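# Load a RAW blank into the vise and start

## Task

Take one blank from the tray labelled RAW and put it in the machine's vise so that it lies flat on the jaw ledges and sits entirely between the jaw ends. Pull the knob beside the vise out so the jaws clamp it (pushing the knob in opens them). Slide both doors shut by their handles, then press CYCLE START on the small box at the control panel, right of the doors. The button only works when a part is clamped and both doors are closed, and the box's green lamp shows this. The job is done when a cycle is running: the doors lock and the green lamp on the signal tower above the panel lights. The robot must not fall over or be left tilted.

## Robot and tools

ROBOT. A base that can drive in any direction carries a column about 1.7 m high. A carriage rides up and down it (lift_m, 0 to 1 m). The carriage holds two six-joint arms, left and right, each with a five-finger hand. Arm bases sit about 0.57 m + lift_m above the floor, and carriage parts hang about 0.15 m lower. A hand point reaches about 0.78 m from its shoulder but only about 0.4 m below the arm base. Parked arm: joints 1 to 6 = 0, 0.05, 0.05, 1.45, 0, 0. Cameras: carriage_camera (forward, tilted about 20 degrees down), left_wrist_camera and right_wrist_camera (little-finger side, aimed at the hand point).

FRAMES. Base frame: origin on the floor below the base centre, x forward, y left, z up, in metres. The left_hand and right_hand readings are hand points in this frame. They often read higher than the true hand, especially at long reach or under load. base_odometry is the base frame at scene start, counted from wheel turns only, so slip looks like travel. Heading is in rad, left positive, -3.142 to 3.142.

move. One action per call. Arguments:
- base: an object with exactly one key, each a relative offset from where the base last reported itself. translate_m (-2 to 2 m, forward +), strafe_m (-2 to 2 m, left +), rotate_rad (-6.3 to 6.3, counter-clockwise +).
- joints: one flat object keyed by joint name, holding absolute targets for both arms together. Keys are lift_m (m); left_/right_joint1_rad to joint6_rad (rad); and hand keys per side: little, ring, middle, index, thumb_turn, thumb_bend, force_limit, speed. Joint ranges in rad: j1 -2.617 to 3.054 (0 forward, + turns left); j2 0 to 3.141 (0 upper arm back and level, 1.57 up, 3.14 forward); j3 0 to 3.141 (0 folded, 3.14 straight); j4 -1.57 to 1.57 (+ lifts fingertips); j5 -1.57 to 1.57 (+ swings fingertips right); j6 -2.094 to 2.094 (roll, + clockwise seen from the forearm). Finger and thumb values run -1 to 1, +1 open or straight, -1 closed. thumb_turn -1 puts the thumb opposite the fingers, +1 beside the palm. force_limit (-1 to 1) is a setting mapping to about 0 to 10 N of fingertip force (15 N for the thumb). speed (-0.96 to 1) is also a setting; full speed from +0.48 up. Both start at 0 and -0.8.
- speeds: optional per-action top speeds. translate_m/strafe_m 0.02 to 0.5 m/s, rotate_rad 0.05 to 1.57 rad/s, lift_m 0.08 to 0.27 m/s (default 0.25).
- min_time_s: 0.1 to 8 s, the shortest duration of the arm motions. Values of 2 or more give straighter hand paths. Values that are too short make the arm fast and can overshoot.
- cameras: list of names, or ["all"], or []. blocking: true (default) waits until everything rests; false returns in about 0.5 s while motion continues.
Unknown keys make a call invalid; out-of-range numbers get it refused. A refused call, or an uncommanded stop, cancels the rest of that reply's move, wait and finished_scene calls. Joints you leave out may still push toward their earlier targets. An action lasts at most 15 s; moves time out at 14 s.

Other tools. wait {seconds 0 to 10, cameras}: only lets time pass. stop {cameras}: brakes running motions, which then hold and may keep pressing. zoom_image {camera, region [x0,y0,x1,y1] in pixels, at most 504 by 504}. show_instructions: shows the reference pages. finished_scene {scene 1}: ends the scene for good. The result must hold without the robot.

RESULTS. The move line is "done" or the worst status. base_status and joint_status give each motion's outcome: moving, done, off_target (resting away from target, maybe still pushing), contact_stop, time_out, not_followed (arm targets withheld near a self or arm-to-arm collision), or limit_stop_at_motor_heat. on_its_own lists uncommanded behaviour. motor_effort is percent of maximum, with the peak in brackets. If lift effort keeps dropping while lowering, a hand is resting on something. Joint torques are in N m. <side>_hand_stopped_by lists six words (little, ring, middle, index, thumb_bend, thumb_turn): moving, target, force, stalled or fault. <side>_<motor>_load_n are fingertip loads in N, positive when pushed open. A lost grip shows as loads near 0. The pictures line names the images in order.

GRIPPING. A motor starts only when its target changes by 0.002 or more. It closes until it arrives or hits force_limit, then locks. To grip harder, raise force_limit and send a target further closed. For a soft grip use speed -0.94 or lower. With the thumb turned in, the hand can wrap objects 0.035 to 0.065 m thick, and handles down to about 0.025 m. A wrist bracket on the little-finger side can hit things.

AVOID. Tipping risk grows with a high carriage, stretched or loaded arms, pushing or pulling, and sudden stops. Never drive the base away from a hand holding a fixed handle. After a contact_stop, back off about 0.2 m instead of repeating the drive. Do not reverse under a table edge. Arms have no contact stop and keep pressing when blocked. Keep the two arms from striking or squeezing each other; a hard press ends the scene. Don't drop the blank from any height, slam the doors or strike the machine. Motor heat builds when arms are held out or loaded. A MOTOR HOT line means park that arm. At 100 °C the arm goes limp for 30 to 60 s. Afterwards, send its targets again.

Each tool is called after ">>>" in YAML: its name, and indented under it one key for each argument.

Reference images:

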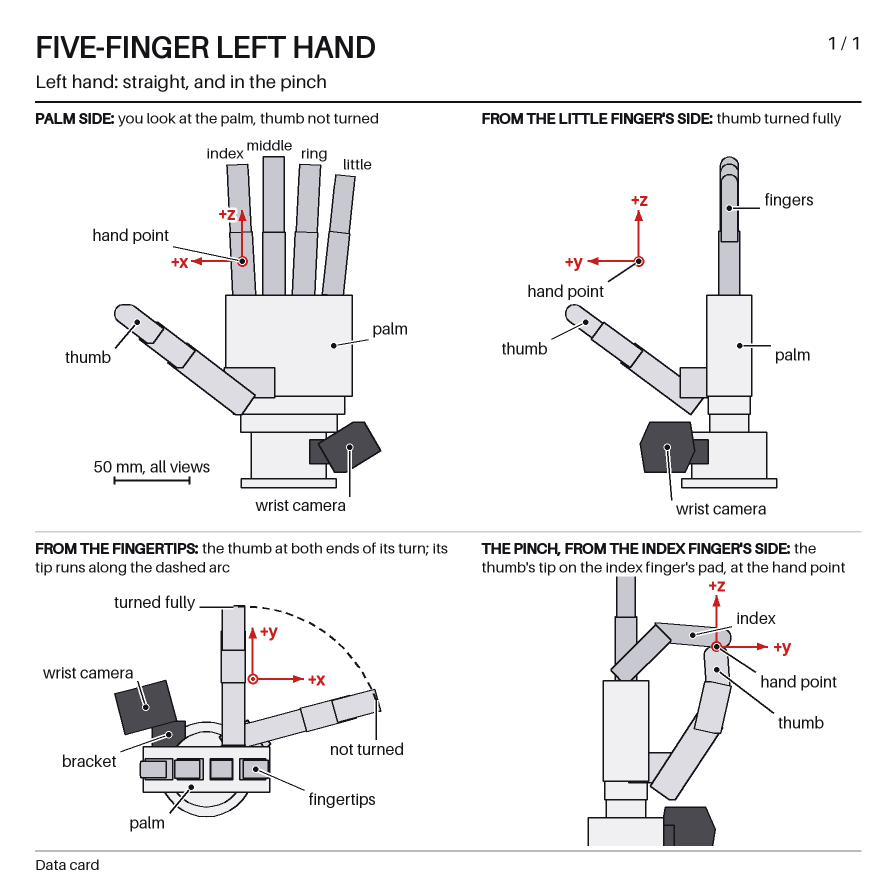

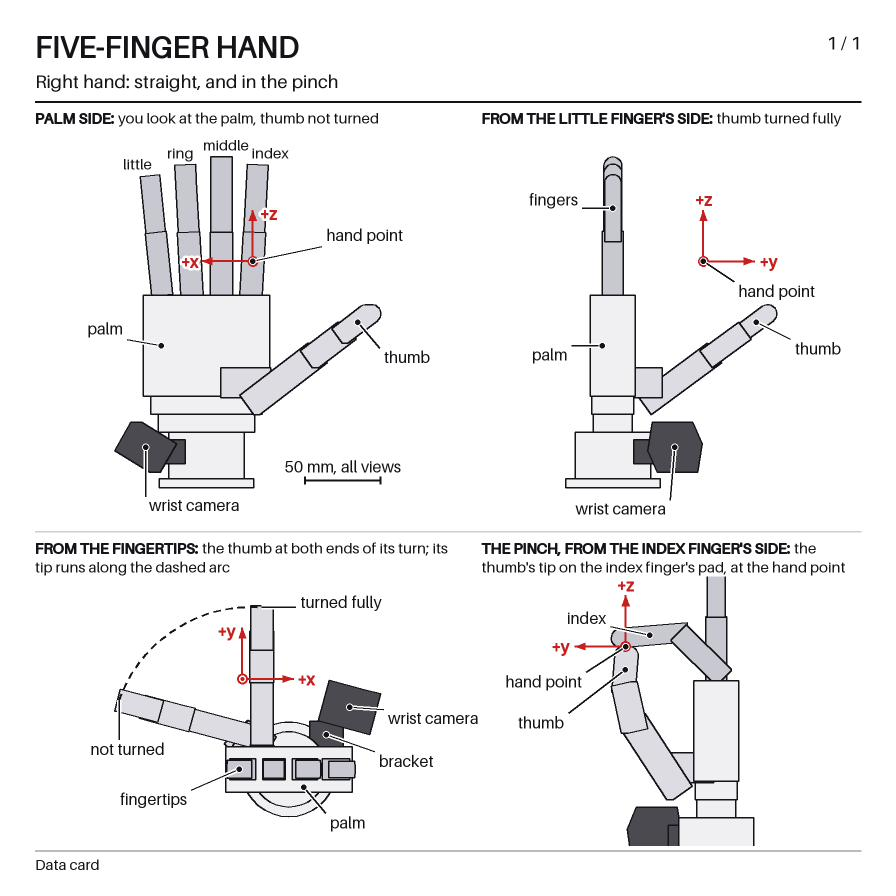

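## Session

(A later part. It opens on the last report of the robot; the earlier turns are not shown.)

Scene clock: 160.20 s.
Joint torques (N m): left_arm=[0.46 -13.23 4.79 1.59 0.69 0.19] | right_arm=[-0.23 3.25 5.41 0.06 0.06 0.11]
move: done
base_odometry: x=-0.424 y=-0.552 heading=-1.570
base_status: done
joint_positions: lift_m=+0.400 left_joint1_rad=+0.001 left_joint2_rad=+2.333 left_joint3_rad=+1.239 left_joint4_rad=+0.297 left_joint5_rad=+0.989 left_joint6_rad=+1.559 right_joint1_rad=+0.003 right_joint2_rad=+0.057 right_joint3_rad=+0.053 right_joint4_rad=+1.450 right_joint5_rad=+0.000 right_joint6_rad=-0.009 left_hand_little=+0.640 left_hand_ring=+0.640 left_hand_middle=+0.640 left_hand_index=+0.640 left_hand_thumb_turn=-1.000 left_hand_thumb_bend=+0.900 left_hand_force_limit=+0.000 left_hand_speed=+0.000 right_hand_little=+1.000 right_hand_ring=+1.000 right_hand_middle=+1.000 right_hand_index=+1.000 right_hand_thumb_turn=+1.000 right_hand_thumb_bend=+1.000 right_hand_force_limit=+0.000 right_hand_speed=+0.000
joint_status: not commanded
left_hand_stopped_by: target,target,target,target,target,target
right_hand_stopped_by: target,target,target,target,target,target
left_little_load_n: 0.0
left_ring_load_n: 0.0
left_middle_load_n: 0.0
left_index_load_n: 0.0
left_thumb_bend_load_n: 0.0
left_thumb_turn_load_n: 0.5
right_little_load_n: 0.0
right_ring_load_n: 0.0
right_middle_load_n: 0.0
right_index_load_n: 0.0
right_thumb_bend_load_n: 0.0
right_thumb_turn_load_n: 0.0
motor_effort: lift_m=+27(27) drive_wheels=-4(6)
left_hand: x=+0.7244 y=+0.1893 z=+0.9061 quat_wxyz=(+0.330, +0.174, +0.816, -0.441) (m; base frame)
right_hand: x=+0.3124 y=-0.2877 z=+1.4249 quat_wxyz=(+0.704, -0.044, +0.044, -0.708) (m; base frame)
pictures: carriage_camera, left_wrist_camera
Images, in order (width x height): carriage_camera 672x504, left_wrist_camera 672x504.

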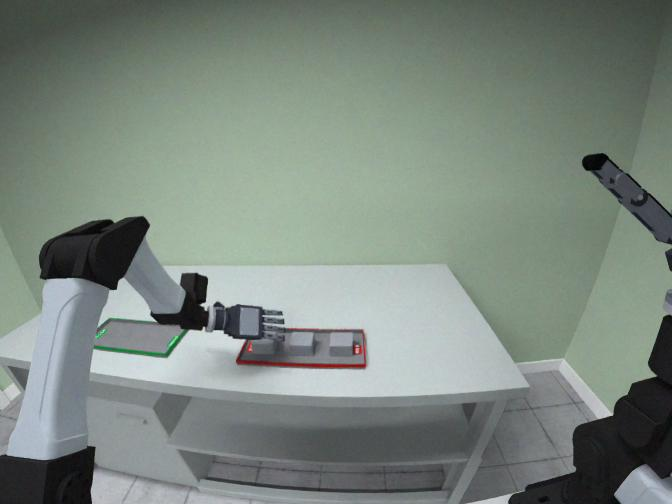

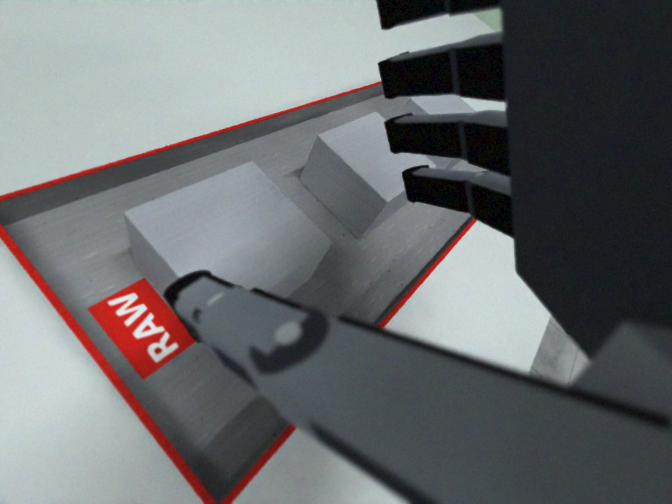

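>>> move:
  base: {"translate_m": 0.018}
  speeds: {"translate_m": 0.05}
  joints: {"lift_m": 0.382}
  cameras: ["carriage_camera", "left_wrist_camera"]

>>> zoom_image:
  camera: "carriage_camera"
  region: [230, 300, 340, 370]

Scene clock: 162.40 s.
Joint torques (N m): left_arm=[0.62 -13.44 4.78 1.6 0.66 0.2] | right_arm=[-0.23 3.29 5.5 0.11 0.06 0.11]
move: done
base_odometry: x=-0.424 y=-0.570 heading=-1.570
base_status: done
joint_positions: lift_m=+0.382 left_joint1_rad=+0.001 left_joint2_rad=+2.335 left_joint3_rad=+1.240 left_joint4_rad=+0.297 left_joint5_rad=+0.990 left_joint6_rad=+1.559 right_joint1_rad=+0.003 right_joint2_rad=+0.057 right_joint3_rad=+0.052 right_joint4_rad=+1.447 right_joint5_rad=+0.000 right_joint6_rad=-0.009 left_hand_little=+0.640 left_hand_ring=+0.640 left_hand_middle=+0.640 left_hand_index=+0.640 left_hand_thumb_turn=-1.000 left_hand_thumb_bend=+0.900 left_hand_force_limit=+0.000 left_hand_speed=+0.000 right_hand_little=+1.000 right_hand_ring=+1.000 right_hand_middle=+1.000 right_hand_index=+1.000 right_hand_thumb_turn=+1.000 right_hand_thumb_bend=+1.000 right_hand_force_limit=+0.000 right_hand_speed=+0.000
joint_status: all done
left_hand_stopped_by: target,target,target,target,target,target
right_hand_stopped_by: target,target,target,target,target,target
left_little_load_n: 0.0
left_ring_load_n: 0.0
left_middle_load_n: 0.0
left_index_load_n: 0.0
left_thumb_bend_load_n: 0.0
left_thumb_turn_load_n: 0.0
right_little_load_n: 0.0
right_ring_load_n: 0.0
right_middle_load_n: 0.0
right_index_load_n: 0.0
right_thumb_bend_load_n: 0.0
right_thumb_turn_load_n: 0.0
motor_effort: lift_m=+27(27) drive_wheels=+1(8)
left_hand: x=+0.7239 y=+0.1891 z=+0.8871 quat_wxyz=(+0.329, +0.173, +0.816, -0.442) (m; base frame)
right_hand: x=+0.3132 y=-0.2877 z=+1.4064 quat_wxyz=(+0.704, -0.045, +0.045, -0.708) (m; base frame)
pictures: carriage_camera, left_wrist_camera
Images, in order (width x height): carriage_camera 672x504, left_wrist_camera 672x504.

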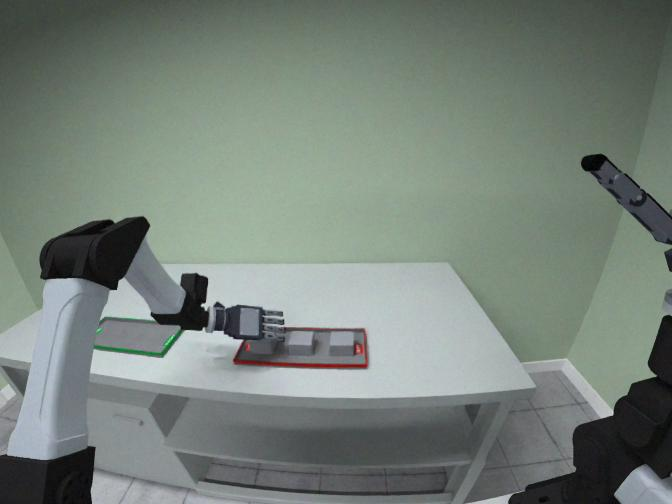

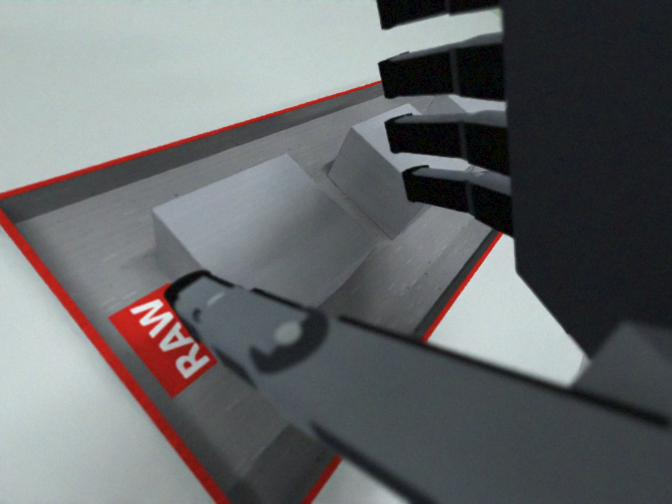

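Scaled by 4.582 from the camera's 672x504 image, which has a finer 960x720 frame.

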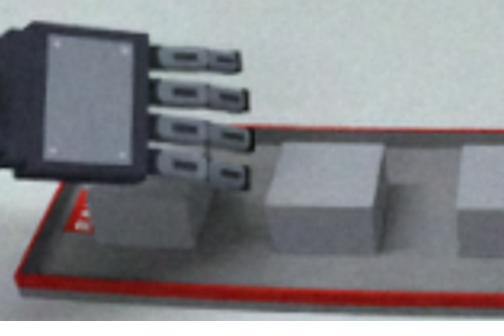

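>>> move:
  base: {"translate_m": 0.012}
  speeds: {"translate_m": 0.05}
  joints: {"lift_m": 0.369}
  cameras: ["carriage_camera", "left_wrist_camera"]

>>> zoom_image:
  camera: "carriage_camera"
  region: [230, 300, 340, 370]

Scene clock: 163.27 s.
Joint torques (N m): left_arm=[0.55 -13.63 4.89 1.6 0.65 0.21] | right_arm=[-0.21 3.29 5.52 0.1 0.06 0.11]
move: done
base_odometry: x=-0.423 y=-0.582 heading=-1.569
base_status: done
joint_positions: lift_m=+0.369 left_joint1_rad=+0.001 left_joint2_rad=+2.336 left_joint3_rad=+1.240 left_joint4_rad=+0.298 left_joint5_rad=+0.991 left_joint6_rad=+1.559 right_joint1_rad=+0.003 right_joint2_rad=+0.057 right_joint3_rad=+0.052 right_joint4_rad=+1.448 right_joint5_rad=+0.000 right_joint6_rad=-0.009 left_hand_little=+0.640 left_hand_ring=+0.640 left_hand_middle=+0.640 left_hand_index=+0.640 left_hand_thumb_turn=-1.000 left_hand_thumb_bend=+0.900 left_hand_force_limit=+0.000 left_hand_speed=+0.000 right_hand_little=+1.000 right_hand_ring=+1.000 right_hand_middle=+1.000 right_hand_index=+1.000 right_hand_thumb_turn=+1.000 right_hand_thumb_bend=+1.000 right_hand_force_limit=+0.000 right_hand_speed=+0.000
joint_status: all done
left_hand_stopped_by: target,target,target,target,target,target
right_hand_stopped_by: target,target,target,target,target,target
left_little_load_n: -0.5
left_ring_load_n: 0.0
left_middle_load_n: 0.0
left_index_load_n: 0.0
left_thumb_bend_load_n: 0.0
left_thumb_turn_load_n: 0.0
right_little_load_n: 0.0
right_ring_load_n: 0.0
right_middle_load_n: 0.0
right_index_load_n: 0.0
right_thumb_bend_load_n: 0.0
right_thumb_turn_load_n: 0.0
motor_effort: lift_m=+27(27) drive_wheels=-4(8)
left_hand: x=+0.7239 y=+0.1890 z=+0.8738 quat_wxyz=(+0.329, +0.174, +0.816, -0.442) (m; base frame)
right_hand: x=+0.3130 y=-0.2877 z=+1.3934 quat_wxyz=(+0.704, -0.045, +0.045, -0.708) (m; base frame)
pictures: carriage_camera, left_wrist_camera
Images, in order (width x height): carriage_camera 672x504, left_wrist_camera 672x504.

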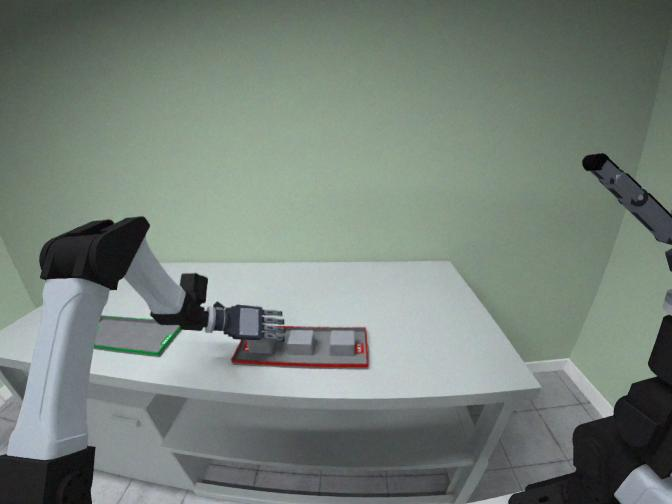

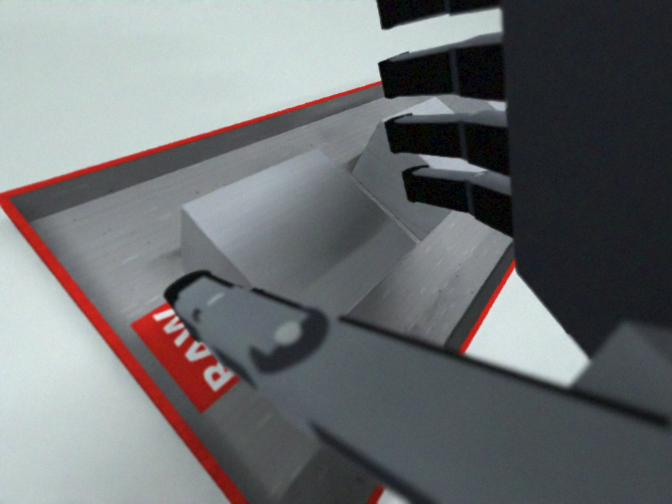

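Scaled by 4.582 from the camera's 672x504 image, which has a finer 960x720 frame.

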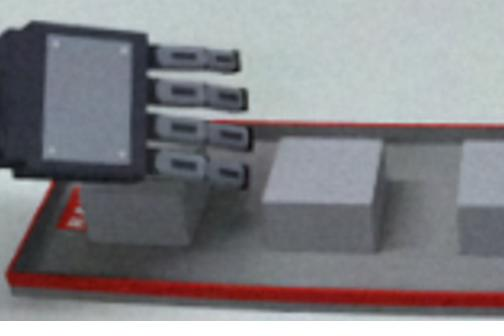

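>>> move:
  base: {"translate_m": 0.004}
  speeds: {"translate_m": 0.05}
  joints: {"lift_m": 0.361}
  cameras: ["carriage_camera", "left_wrist_camera"]

>>> zoom_image:
  camera: "carriage_camera"
  region: [230, 300, 340, 370]

Scene clock: 164.30 s.
Joint torques (N m): left_arm=[0.42 -13.68 4.7 1.57 0.63 0.2] | right_arm=[-0.23 3.22 5.48 0.15 0.07 0.11]
move: done
base_odometry: x=-0.423 y=-0.586 heading=-1.568
base_status: done
joint_positions: lift_m=+0.361 left_joint1_rad=+0.001 left_joint2_rad=+2.337 left_joint3_rad=+1.240 left_joint4_rad=+0.298 left_joint5_rad=+0.991 left_joint6_rad=+1.559 right_joint1_rad=+0.003 right_joint2_rad=+0.057 right_joint3_rad=+0.052 right_joint4_rad=+1.448 right_joint5_rad=+0.000 right_joint6_rad=-0.009 left_hand_little=+0.640 left_hand_ring=+0.640 left_hand_middle=+0.640 left_hand_index=+0.640 left_hand_thumb_turn=-1.000 left_hand_thumb_bend=+0.900 left_hand_force_limit=+0.000 left_hand_speed=+0.000 right_hand_little=+1.000 right_hand_ring=+1.000 right_hand_middle=+1.000 right_hand_index=+1.000 right_hand_thumb_turn=+1.000 right_hand_thumb_bend=+1.000 right_hand_force_limit=+0.000 right_hand_speed=+0.000
joint_status: all done
left_hand_stopped_by: target,target,target,target,target,target
right_hand_stopped_by: target,target,target,target,target,target
left_little_load_n: 0.0
left_ring_load_n: 0.0
left_middle_load_n: 0.0
left_index_load_n: 0.0
left_thumb_bend_load_n: 0.0
left_thumb_turn_load_n: 0.5
right_little_load_n: 0.0
right_ring_load_n: 0.0
right_middle_load_n: 0.0
right_index_load_n: 0.0
right_thumb_bend_load_n: 0.0
right_thumb_turn_load_n: 0.0
motor_effort: lift_m=+26(27) drive_wheels=+2(11)
left_hand: x=+0.7237 y=+0.1889 z=+0.8656 quat_wxyz=(+0.329, +0.174, +0.816, -0.442) (m; base frame)
right_hand: x=+0.3129 y=-0.2877 z=+1.3855 quat_wxyz=(+0.704, -0.045, +0.045, -0.708) (m; base frame)
pictures: carriage_camera, left_wrist_camera
Images, in order (width x height): carriage_camera 672x504, left_wrist_camera 672x504.

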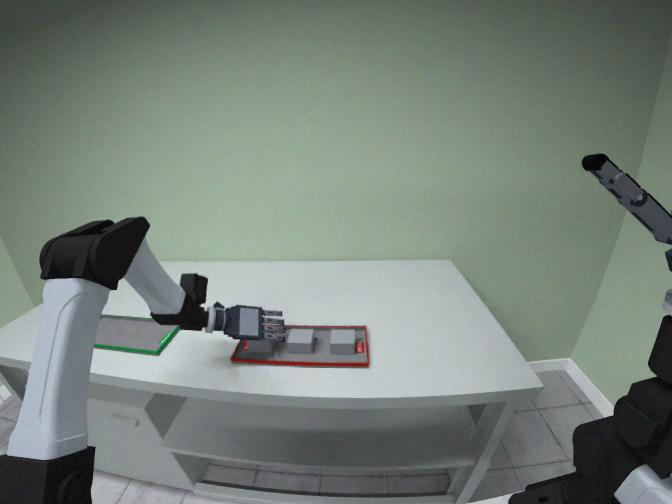

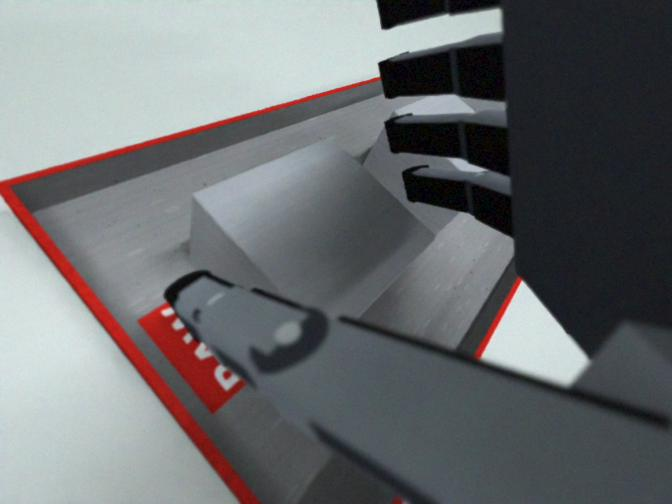

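Scaled by 4.582 from the camera's 672x504 image, which has a finer 960x720 frame.

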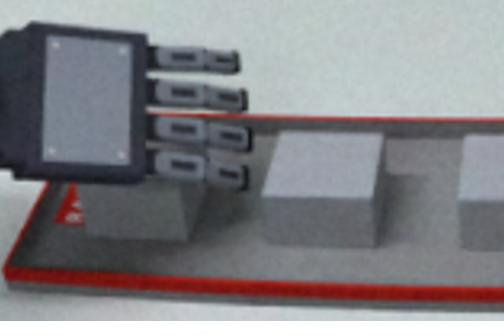

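>>> move:
  base: {"translate_m": -0.016}
  speeds: {"translate_m": 0.05}
  joints: {"lift_m": 0.358}
  cameras: ["carriage_camera", "left_wrist_camera"]

>>> zoom_image:
  camera: "left_wrist_camera"
  region: [150, 100, 530, 400]

Scene clock: 165.40 s.
Joint torques (N m): left_arm=[0.51 -13.74 4.72 1.57 0.64 0.2] | right_arm=[-0.21 3.29 5.52 0.1 0.06 0.11]
move: done
base_odometry: x=-0.423 y=-0.570 heading=-1.568
base_status: done
joint_positions: lift_m=+0.358 left_joint1_rad=+0.001 left_joint2_rad=+2.337 left_joint3_rad=+1.240 left_joint4_rad=+0.300 left_joint5_rad=+0.991 left_joint6_rad=+1.559 right_joint1_rad=+0.003 right_joint2_rad=+0.057 right_joint3_rad=+0.052 right_joint4_rad=+1.448 right_joint5_rad=+0.000 right_joint6_rad=-0.009 left_hand_little=+0.640 left_hand_ring=+0.640 left_hand_middle=+0.640 left_hand_index=+0.640 left_hand_thumb_turn=-1.000 left_hand_thumb_bend=+0.900 left_hand_force_limit=+0.000 left_hand_speed=+0.000 right_hand_little=+1.000 right_hand_ring=+1.000 right_hand_middle=+1.000 right_hand_index=+1.000 right_hand_thumb_turn=+1.000 right_hand_thumb_bend=+1.000 right_hand_force_limit=+0.000 right_hand_speed=+0.000
joint_status: all done
left_hand_stopped_by: target,target,target,target,target,target
right_hand_stopped_by: target,target,target,target,target,target
left_little_load_n: 0.0
left_ring_load_n: 0.0
left_middle_load_n: 0.0
left_index_load_n: 0.0
left_thumb_bend_load_n: 0.0
left_thumb_turn_load_n: 0.0
right_little_load_n: 0.0
right_ring_load_n: 0.0
right_middle_load_n: 0.0
right_index_load_n: 0.0
right_thumb_bend_load_n: 0.0
right_thumb_turn_load_n: 0.0
motor_effort: lift_m=+25(27) drive_wheels=+0(9)
left_hand: x=+0.7239 y=+0.1889 z=+0.8628 quat_wxyz=(+0.329, +0.174, +0.816, -0.442) (m; base frame)
right_hand: x=+0.3130 y=-0.2877 z=+1.3826 quat_wxyz=(+0.704, -0.045, +0.045, -0.708) (m; base frame)
pictures: carriage_camera, left_wrist_camera
Images, in order (width x height): carriage_camera 672x504, left_wrist_camera 672x504.

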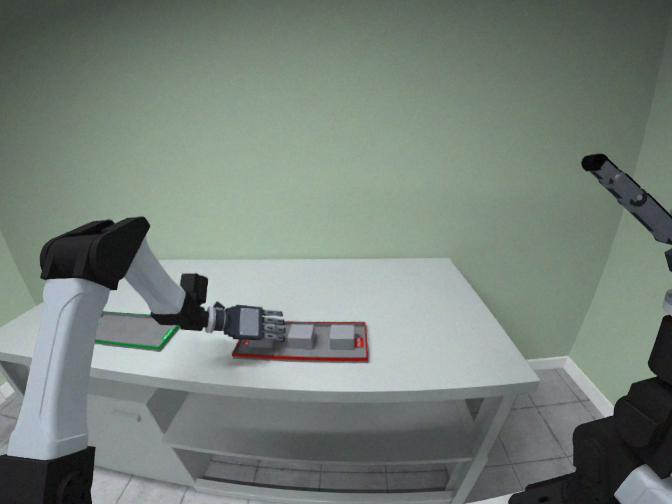

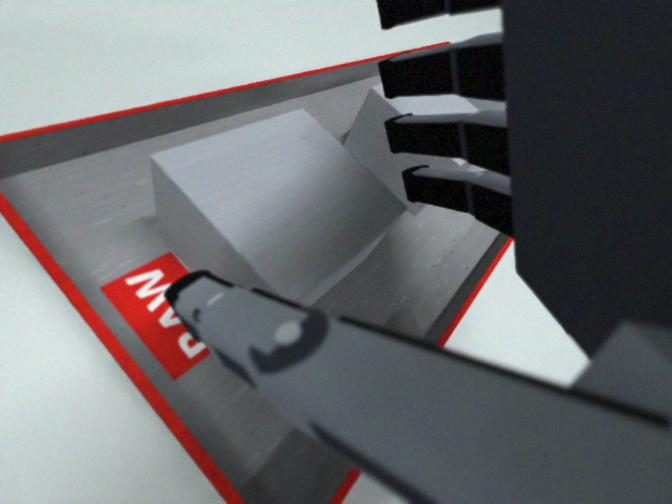

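Scaled by 1.326 from the camera's 672x504 image, which has a finer 960x720 frame.

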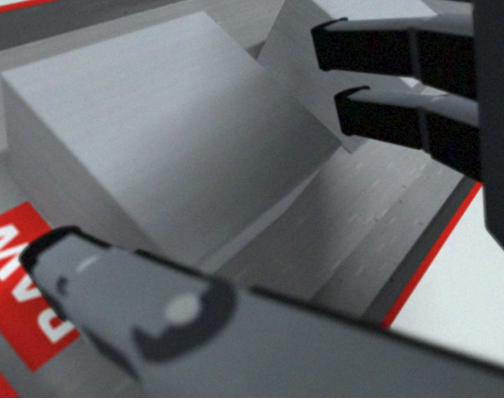

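>>> move:
  joints: {"left_hand_index": 0.1, "left_hand_middle": 0.1, "left_hand_thumb_bend": 0.3, "left_hand_speed": -0.93, "left_hand_force_limit": 0.2}
  cameras: ["carriage_camera", "left_wrist_camera"]

>>> zoom_image:
  camera: "carriage_camera"
  region: [230, 300, 340, 370]

Scene clock: 168.40 s.
Joint torques (N m): left_arm=[0.57 -13.7 4.78 1.56 0.64 0.18] | right_arm=[-0.21 3.29 5.5 0.1 0.06 0.11]
move: off_target
base_odometry: x=-0.423 y=-0.570 heading=-1.568
base_status: not commanded
joint_positions: lift_m=+0.358 left_joint1_rad=+0.001 left_joint2_rad=+2.337 left_joint3_rad=+1.240 left_joint4_rad=+0.300 left_joint5_rad=+0.991 left_joint6_rad=+1.561 right_joint1_rad=+0.003 right_joint2_rad=+0.057 right_joint3_rad=+0.052 right_joint4_rad=+1.448 right_joint5_rad=+0.000 right_joint6_rad=-0.009 left_hand_little=+0.640 left_hand_ring=+0.640 left_hand_middle=+0.302 left_hand_index=+0.274 left_hand_thumb_turn=-1.000 left_hand_thumb_bend=+0.721 left_hand_force_limit=+0.200 left_hand_speed=-0.930 right_hand_little=+1.000 right_hand_ring=+1.000 right_hand_middle=+1.000 right_hand_index=+1.000 right_hand_thumb_turn=+1.000 right_hand_thumb_bend=+1.000 right_hand_force_limit=+0.000 right_hand_speed=+0.000
joint_status: left_hand_middle off_target (ended at +0.302, target +0.100); left_hand_index off_target (ended at +0.274, target +0.100); left_hand_thumb_bend off_target (ended at +0.721, target +0.300); the others done
left_hand_stopped_by: target,target,force,force,force,target
right_hand_stopped_by: target,target,target,target,target,target
left_little_load_n: 0.0
left_ring_load_n: 0.0
left_middle_load_n: 7.5
left_index_load_n: 6.0
left_thumb_bend_load_n: 10.5
left_thumb_turn_load_n: 1.5
right_little_load_n: 0.0
right_ring_load_n: 0.0
right_middle_load_n: 0.0
right_index_load_n: 0.0
right_thumb_bend_load_n: 0.0
right_thumb_turn_load_n: 0.0
motor_effort: lift_m=+25(26) drive_wheels=-1(1)
left_hand: x=+0.7241 y=+0.1889 z=+0.8629 quat_wxyz=(+0.330, +0.175, +0.816, -0.442) (m; base frame)
right_hand: x=+0.3130 y=-0.2877 z=+1.3826 quat_wxyz=(+0.704, -0.045, +0.045, -0.708) (m; base frame)
pictures: carriage_camera, left_wrist_camera
Images, in order (width x height): carriage_camera 672x504, left_wrist_camera 672x504.

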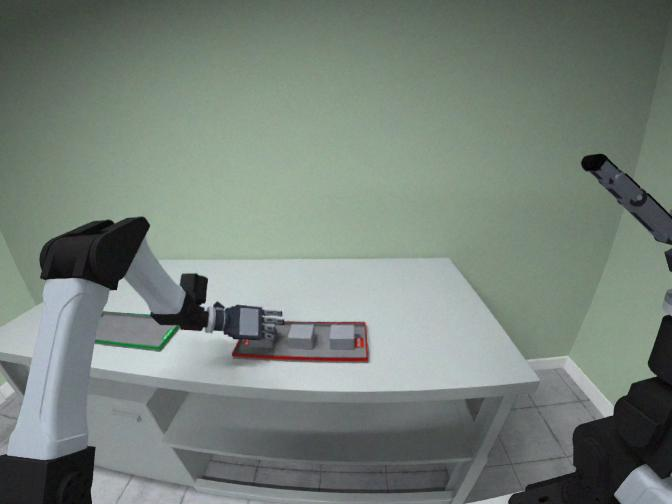

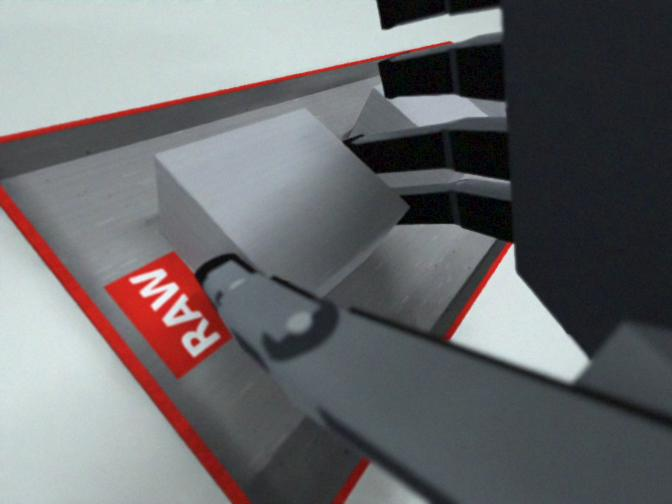

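Scaled by 4.582 from the camera's 672x504 image, which has a finer 960x720 frame.

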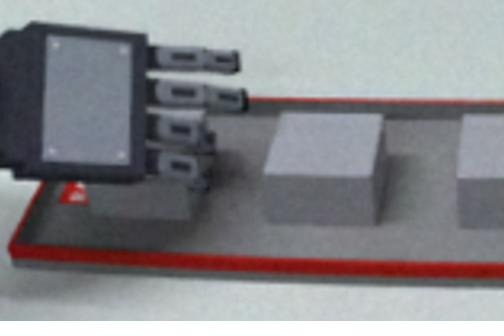

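>>> move:
  joints: {"left_hand_index": 0.0, "left_hand_middle": 0.0, "left_hand_thumb_bend": 0.2, "left_hand_force_limit": 0.8}

>>> move:
  joints: {"lift_m": 0.39}
  speeds: {"lift_m": 0.08}
  cameras: ["carriage_camera", "left_wrist_camera"]

>>> zoom_image:
  camera: "carriage_camera"
  region: [230, 300, 340, 370]

Scene clock: 169.13 s.
Joint torques (N m): left_arm=[0.57 -13.7 4.74 1.57 0.63 0.18] | right_arm=[-0.23 3.3 5.5 0.1 0.06 0.11]
move: off_target
base_odometry: x=-0.423 y=-0.570 heading=-1.568
base_status: not commanded
joint_positions: lift_m=+0.358 left_joint1_rad=+0.001 left_joint2_rad=+2.337 left_joint3_rad=+1.240 left_joint4_rad=+0.300 left_joint5_rad=+0.991 left_joint6_rad=+1.561 right_joint1_rad=+0.003 right_joint2_rad=+0.057 right_joint3_rad=+0.052 right_joint4_rad=+1.448 right_joint5_rad=+0.000 right_joint6_rad=-0.009 left_hand_little=+0.640 left_hand_ring=+0.640 left_hand_middle=+0.297 left_hand_index=+0.264 left_hand_thumb_turn=-1.000 left_hand_thumb_bend=+0.722 left_hand_force_limit=+0.800 left_hand_speed=-0.930 right_hand_little=+1.000 right_hand_ring=+1.000 right_hand_middle=+1.000 right_hand_index=+1.000 right_hand_thumb_turn=+1.000 right_hand_thumb_bend=+1.000 right_hand_force_limit=+0.000 right_hand_speed=+0.000
joint_status: left_hand_middle off_target (ended at +0.297, target +0.000); left_hand_index off_target (ended at +0.264, target +0.000); left_hand_thumb_bend off_target (ended at +0.722, target +0.200); the others done
left_hand_stopped_by: target,target,force,force,force,target
right_hand_stopped_by: target,target,target,target,target,target
left_little_load_n: 0.0
left_ring_load_n: 0.0
left_middle_load_n: 7.5
left_index_load_n: 10.0
left_thumb_bend_load_n: 13.0
left_thumb_turn_load_n: 0.5
right_little_load_n: 0.0
right_ring_load_n: 0.0
right_middle_load_n: 0.0
right_index_load_n: 0.0
right_thumb_bend_load_n: 0.0
right_thumb_turn_load_n: 0.0
motor_effort: lift_m=+25(26) drive_wheels=-1(1)
left_hand: x=+0.7241 y=+0.1889 z=+0.8629 quat_wxyz=(+0.330, +0.175, +0.816, -0.442) (m; base frame)
right_hand: x=+0.3130 y=-0.2877 z=+1.3826 quat_wxyz=(+0.704, -0.045, +0.045, -0.708) (m; base frame)
pictures: none

Scene clock: 169.90 s.
Joint torques (N m): left_arm=[0.59 -13.82 4.79 1.95 0.8 0.16] | right_arm=[-0.21 3.28 5.55 0.08 0.06 0.11]
move: done
base_odometry: x=-0.423 y=-0.570 heading=-1.568
base_status: not commanded
joint_positions: lift_m=+0.390 left_joint1_rad=+0.001 left_joint2_rad=+2.338 left_joint3_rad=+1.240 left_joint4_rad=+0.261 left_joint5_rad=+0.978 left_joint6_rad=+1.561 right_joint1_rad=+0.003 right_joint2_rad=+0.057 right_joint3_rad=+0.052 right_joint4_rad=+1.448 right_joint5_rad=+0.000 right_joint6_rad=-0.009 left_hand_little=+0.640 left_hand_ring=+0.640 left_hand_middle=+0.296 left_hand_index=+0.264 left_hand_thumb_turn=-1.000 left_hand_thumb_bend=+0.722 left_hand_force_limit=+0.800 left_hand_speed=-0.930 right_hand_little=+1.000 right_hand_ring=+1.000 right_hand_middle=+1.000 right_hand_index=+1.000 right_hand_thumb_turn=+1.000 right_hand_thumb_bend=+1.000 right_hand_force_limit=+0.000 right_hand_speed=+0.000
joint_status: all done
left_hand_stopped_by: target,target,force,force,force,target
right_hand_stopped_by: target,target,target,target,target,target
left_little_load_n: 0.0
left_ring_load_n: 0.0
left_middle_load_n: 0.0
left_index_load_n: 13.5
left_thumb_bend_load_n: 11.0
left_thumb_turn_load_n: 1.0
right_little_load_n: 0.0
right_ring_load_n: 0.0
right_middle_load_n: 0.0
right_index_load_n: 0.0
right_thumb_bend_load_n: 0.0
right_thumb_turn_load_n: 0.0
motor_effort: lift_m=+34(41) drive_wheels=-1(1)
left_hand: x=+0.7179 y=+0.1910 z=+0.8874 quat_wxyz=(+0.315, +0.164, +0.825, -0.440) (m; base frame)
right_hand: x=+0.3131 y=-0.2877 z=+1.4137 quat_wxyz=(+0.704, -0.045, +0.045, -0.708) (m; base frame)
pictures: carriage_camera, left_wrist_camera
Images, in order (width x height): carriage_camera 672x504, left_wrist_camera 672x504.

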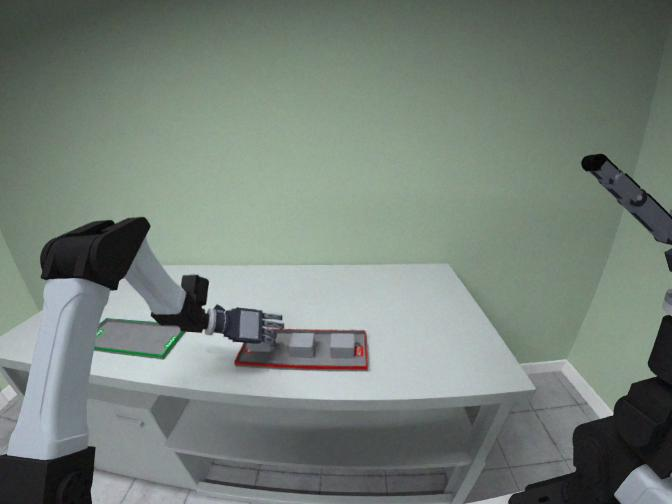

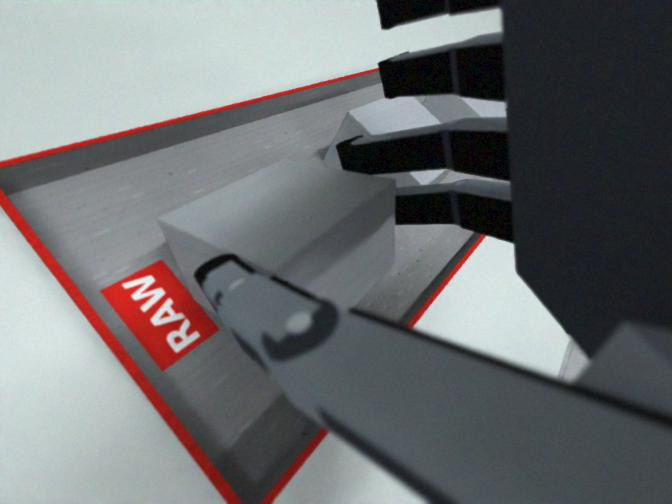

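Scaled by 4.582 from the camera's 672x504 image, which has a finer 960x720 frame.

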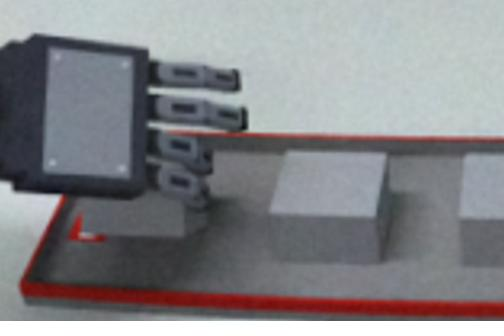

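>>> move:
  joints: {"lift_m": 0.358}
  speeds: {"lift_m": 0.08}

>>> move:
  joints: {"left_hand_index": 0.64, "left_hand_middle": 0.64, "left_hand_thumb_bend": 0.9, "left_hand_speed": -0.8}
  cameras: ["carriage_camera", "left_wrist_camera"]

>>> zoom_image:
  camera: "carriage_camera"
  region: [230, 300, 340, 370]

Scene clock: 170.80 s.
Joint torques (N m): left_arm=[-0.1 -12.77 3.69 0.98 0.26 0.08] | right_arm=[-0.23 3.28 5.59 0.11 0.06 0.11]
move: done
base_odometry: x=-0.423 y=-0.570 heading=-1.568
base_status: not commanded
joint_positions: lift_m=+0.358 left_joint1_rad=+0.008 left_joint2_rad=+2.327 left_joint3_rad=+1.255 left_joint4_rad=+0.356 left_joint5_rad=+1.019 left_joint6_rad=+1.571 right_joint1_rad=+0.003 right_joint2_rad=+0.057 right_joint3_rad=+0.052 right_joint4_rad=+1.448 right_joint5_rad=+0.000 right_joint6_rad=-0.009 left_hand_little=+0.640 left_hand_ring=+0.640 left_hand_middle=+0.296 left_hand_index=+0.264 left_hand_thumb_turn=-1.000 left_hand_thumb_bend=+0.722 left_hand_force_limit=+0.800 left_hand_speed=-0.930 right_hand_little=+1.000 right_hand_ring=+1.000 right_hand_middle=+1.000 right_hand_index=+1.000 right_hand_thumb_turn=+1.000 right_hand_thumb_bend=+1.000 right_hand_force_limit=+0.000 right_hand_speed=+0.000
joint_status: all done
left_hand_stopped_by: target,target,force,force,force,target
right_hand_stopped_by: target,target,target,target,target,target
left_little_load_n: 0.0
left_ring_load_n: 0.0
left_middle_load_n: 0.0
left_index_load_n: 13.0
left_thumb_bend_load_n: 11.5
left_thumb_turn_load_n: -1.5
right_little_load_n: 0.0
right_ring_load_n: 0.0
right_middle_load_n: 0.0
right_index_load_n: 0.0
right_thumb_bend_load_n: 0.5
right_thumb_turn_load_n: 0.0
motor_effort: lift_m=+25(26) drive_wheels=-1(1)
left_hand: x=+0.7406 y=+0.1886 z=+0.8838 quat_wxyz=(+0.364, +0.199, +0.795, -0.442) (m; base frame)
right_hand: x=+0.3132 y=-0.2877 z=+1.3823 quat_wxyz=(+0.704, -0.045, +0.045, -0.708) (m; base frame)
pictures: none

Scene clock: 171.97 s.
Joint torques (N m): left_arm=[0.25 -12.74 3.62 1.46 0.37 0.08] | right_arm=[-0.21 3.28 5.6 0.1 0.06 0.11]
move: done
base_odometry: x=-0.423 y=-0.570 heading=-1.568
base_status: not commanded
joint_positions: lift_m=+0.358 left_joint1_rad=+0.004 left_joint2_rad=+2.327 left_joint3_rad=+1.255 left_joint4_rad=+0.310 left_joint5_rad=+1.012 left_joint6_rad=+1.572 right_joint1_rad=+0.003 right_joint2_rad=+0.057 right_joint3_rad=+0.052 right_joint4_rad=+1.448 right_joint5_rad=+0.000 right_joint6_rad=-0.009 left_hand_little=+0.640 left_hand_ring=+0.640 left_hand_middle=+0.640 left_hand_index=+0.640 left_hand_thumb_turn=-1.000 left_hand_thumb_bend=+0.900 left_hand_force_limit=+0.800 left_hand_speed=-0.800 right_hand_little=+1.000 right_hand_ring=+1.000 right_hand_middle=+1.000 right_hand_index=+1.000 right_hand_thumb_turn=+1.000 right_hand_thumb_bend=+1.000 right_hand_force_limit=+0.000 right_hand_speed=+0.000
joint_status: all done
left_hand_stopped_by: target,target,target,target,target,target
right_hand_stopped_by: target,target,target,target,target,target
left_little_load_n: 0.0
left_ring_load_n: 0.0
left_middle_load_n: 0.0
left_index_load_n: 0.0
left_thumb_bend_load_n: 0.0
left_thumb_turn_load_n: 0.5
right_little_load_n: 0.0
right_ring_load_n: 0.0
right_middle_load_n: 0.0
right_index_load_n: 0.0
right_thumb_bend_load_n: 0.0
right_thumb_turn_load_n: 0.0
motor_effort: lift_m=+25(25) drive_wheels=-1(1)
left_hand: x=+0.7327 y=+0.1876 z=+0.8764 quat_wxyz=(+0.345, +0.189, +0.804, -0.445) (m; base frame)
right_hand: x=+0.3132 y=-0.2877 z=+1.3823 quat_wxyz=(+0.704, -0.045, +0.045, -0.708) (m; base frame)
pictures: carriage_camera, left_wrist_camera
Images, in order (width x height): carriage_camera 672x504, left_wrist_camera 672x504.

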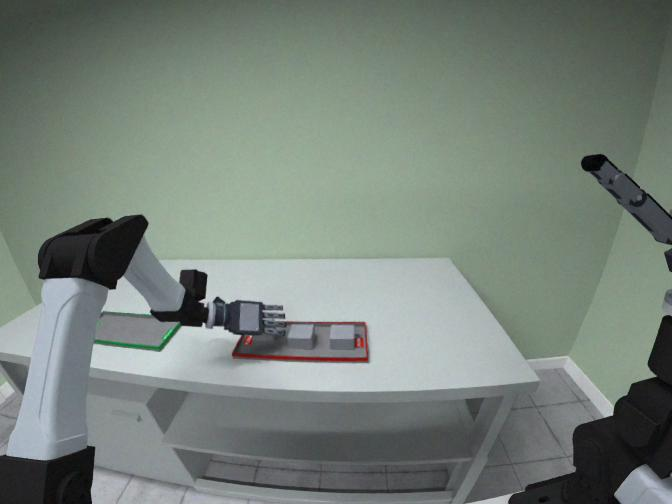

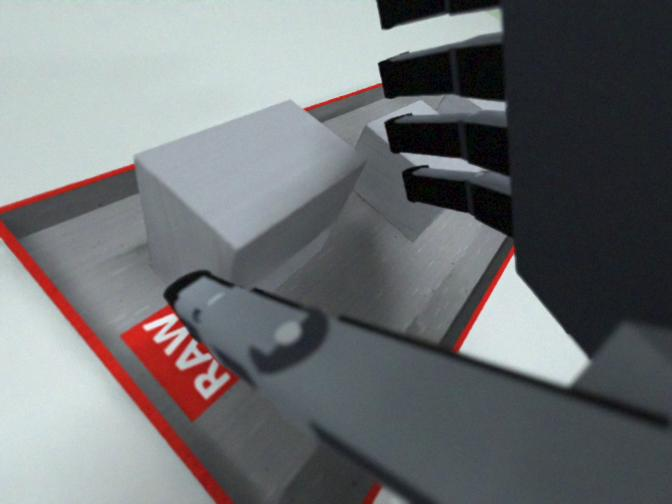

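Scaled by 4.582 from the camera's 672x504 image, which has a finer 960x720 frame.

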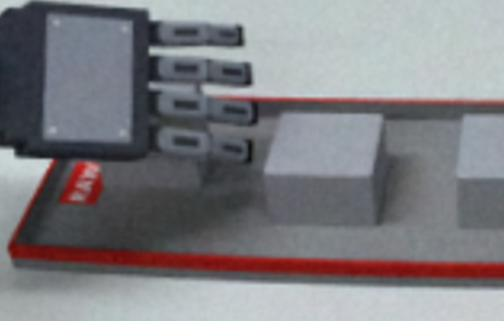

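>>> move:
  joints: {"lift_m": 0.43, "left_joint2_rad": 2.332, "left_joint3_rad": 1.249, "left_joint4_rad": 0.298}
  speeds: {"lift_m": 0.1}

>>> move:
  base: {"translate_m": -0.06}
  cameras: ["carriage_camera", "left_wrist_camera"]

>>> zoom_image:
  camera: "carriage_camera"
  region: [220, 280, 380, 380]

>>> zoom_image:
  camera: "left_wrist_camera"
  region: [0, 0, 400, 300]

Scene clock: 179.10 s.
Joint torques (N m): left_arm=[0.2 -12.92 3.78 1.54 0.41 0.07] | right_arm=[-0.23 3.25 5.56 0.1 0.07 0.11]
move: done
base_odometry: x=-0.423 y=-0.570 heading=-1.568
base_status: not commanded
joint_positions: lift_m=+0.430 left_joint1_rad=+0.004 left_joint2_rad=+2.328 left_joint3_rad=+1.253 left_joint4_rad=+0.303 left_joint5_rad=+1.010 left_joint6_rad=+1.572 right_joint1_rad=+0.003 right_joint2_rad=+0.057 right_joint3_rad=+0.051 right_joint4_rad=+1.448 right_joint5_rad=+0.000 right_joint6_rad=-0.009 left_hand_little=+0.640 left_hand_ring=+0.640 left_hand_middle=+0.640 left_hand_index=+0.640 left_hand_thumb_turn=-1.000 left_hand_thumb_bend=+0.900 left_hand_force_limit=+0.800 left_hand_speed=-0.800 right_hand_little=+1.000 right_hand_ring=+1.000 right_hand_middle=+1.000 right_hand_index=+1.000 right_hand_thumb_turn=+1.000 right_hand_thumb_bend=+1.000 right_hand_force_limit=+0.000 right_hand_speed=+0.000
joint_status: all done
left_hand_stopped_by: target,target,target,target,target,target
right_hand_stopped_by: target,target,target,target,target,target
left_little_load_n: 0.0
left_ring_load_n: 0.0
left_middle_load_n: 0.0
left_index_load_n: 0.0
left_thumb_bend_load_n: 0.0
left_thumb_turn_load_n: 0.0
right_little_load_n: 0.0
right_ring_load_n: 0.0
right_middle_load_n: 0.0
right_index_load_n: 0.0
right_thumb_bend_load_n: 0.0
right_thumb_turn_load_n: 0.0
motor_effort: lift_m=+33(41) drive_wheels=-1(1)
left_hand: x=+0.7307 y=+0.1880 z=+0.9451 quat_wxyz=(+0.341, +0.187, +0.807, -0.445) (m; base frame)
right_hand: x=+0.3134 y=-0.2877 z=+1.4535 quat_wxyz=(+0.704, -0.046, +0.045, -0.708) (m; base frame)
pictures: none

Scene clock: 180.40 s.
Joint torques (N m): left_arm=[0.28 -12.92 3.78 1.55 0.42 0.07] | right_arm=[-0.23 3.3 5.6 0.03 0.06 0.11]
move: done
base_odometry: x=-0.423 y=-0.510 heading=-1.568
base_status: done
joint_positions: lift_m=+0.430 left_joint1_rad=+0.004 left_joint2_rad=+2.328 left_joint3_rad=+1.253 left_joint4_rad=+0.303 left_joint5_rad=+1.009 left_joint6_rad=+1.572 right_joint1_rad=+0.003 right_joint2_rad=+0.057 right_joint3_rad=+0.051 right_joint4_rad=+1.451 right_joint5_rad=+0.000 right_joint6_rad=-0.009 left_hand_little=+0.640 left_hand_ring=+0.640 left_hand_middle=+0.640 left_hand_index=+0.640 left_hand_thumb_turn=-1.000 left_hand_thumb_bend=+0.900 left_hand_force_limit=+0.800 left_hand_speed=-0.800 right_hand_little=+1.000 right_hand_ring=+1.000 right_hand_middle=+1.000 right_hand_index=+1.000 right_hand_thumb_turn=+1.000 right_hand_thumb_bend=+1.000 right_hand_force_limit=+0.000 right_hand_speed=+0.000
joint_status: not commanded
left_hand_stopped_by: target,target,target,target,target,target
right_hand_stopped_by: target,target,target,target,target,target
left_little_load_n: 0.0
left_ring_load_n: 0.0
left_middle_load_n: 0.0
left_index_load_n: 0.0
left_thumb_bend_load_n: 0.0
left_thumb_turn_load_n: 0.0
right_little_load_n: 0.0
right_ring_load_n: 0.0
right_middle_load_n: 0.0
right_index_load_n: 0.0
right_thumb_bend_load_n: 0.0
right_thumb_turn_load_n: -0.5
motor_effort: lift_m=+33(34) drive_wheels=-3(9)
left_hand: x=+0.7307 y=+0.1879 z=+0.9450 quat_wxyz=(+0.341, +0.187, +0.807, -0.444) (m; base frame)
right_hand: x=+0.3125 y=-0.2877 z=+1.4539 quat_wxyz=(+0.704, -0.044, +0.044, -0.708) (m; base frame)
pictures: carriage_camera, left_wrist_camera
Images, in order (width x height): carriage_camera 672x504, left_wrist_camera 672x504.

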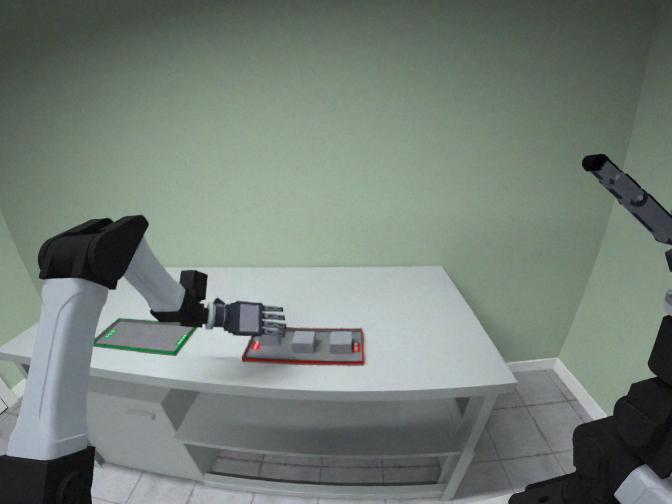

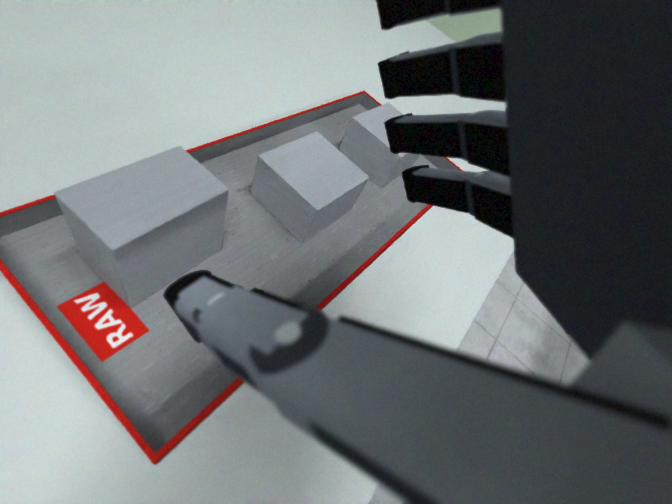

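Scaled by 3.150 from the camera's 672x504 image, which has a finer 960x720 frame.

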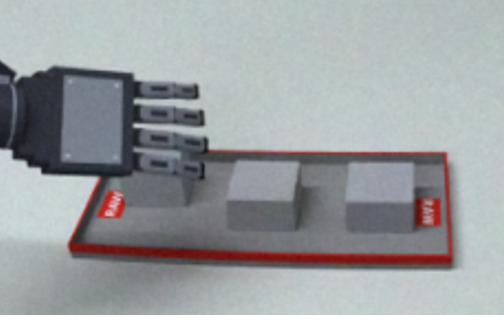

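Scaled by 1.260 from the camera's 672x504 image, which has a finer 960x720 frame.

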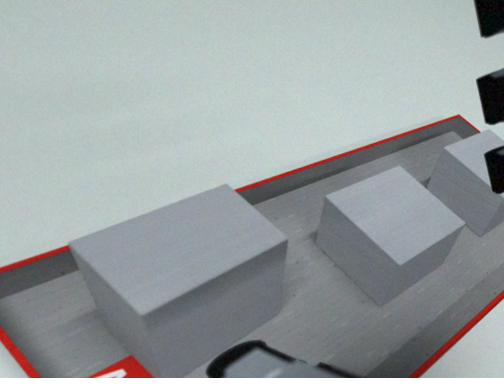

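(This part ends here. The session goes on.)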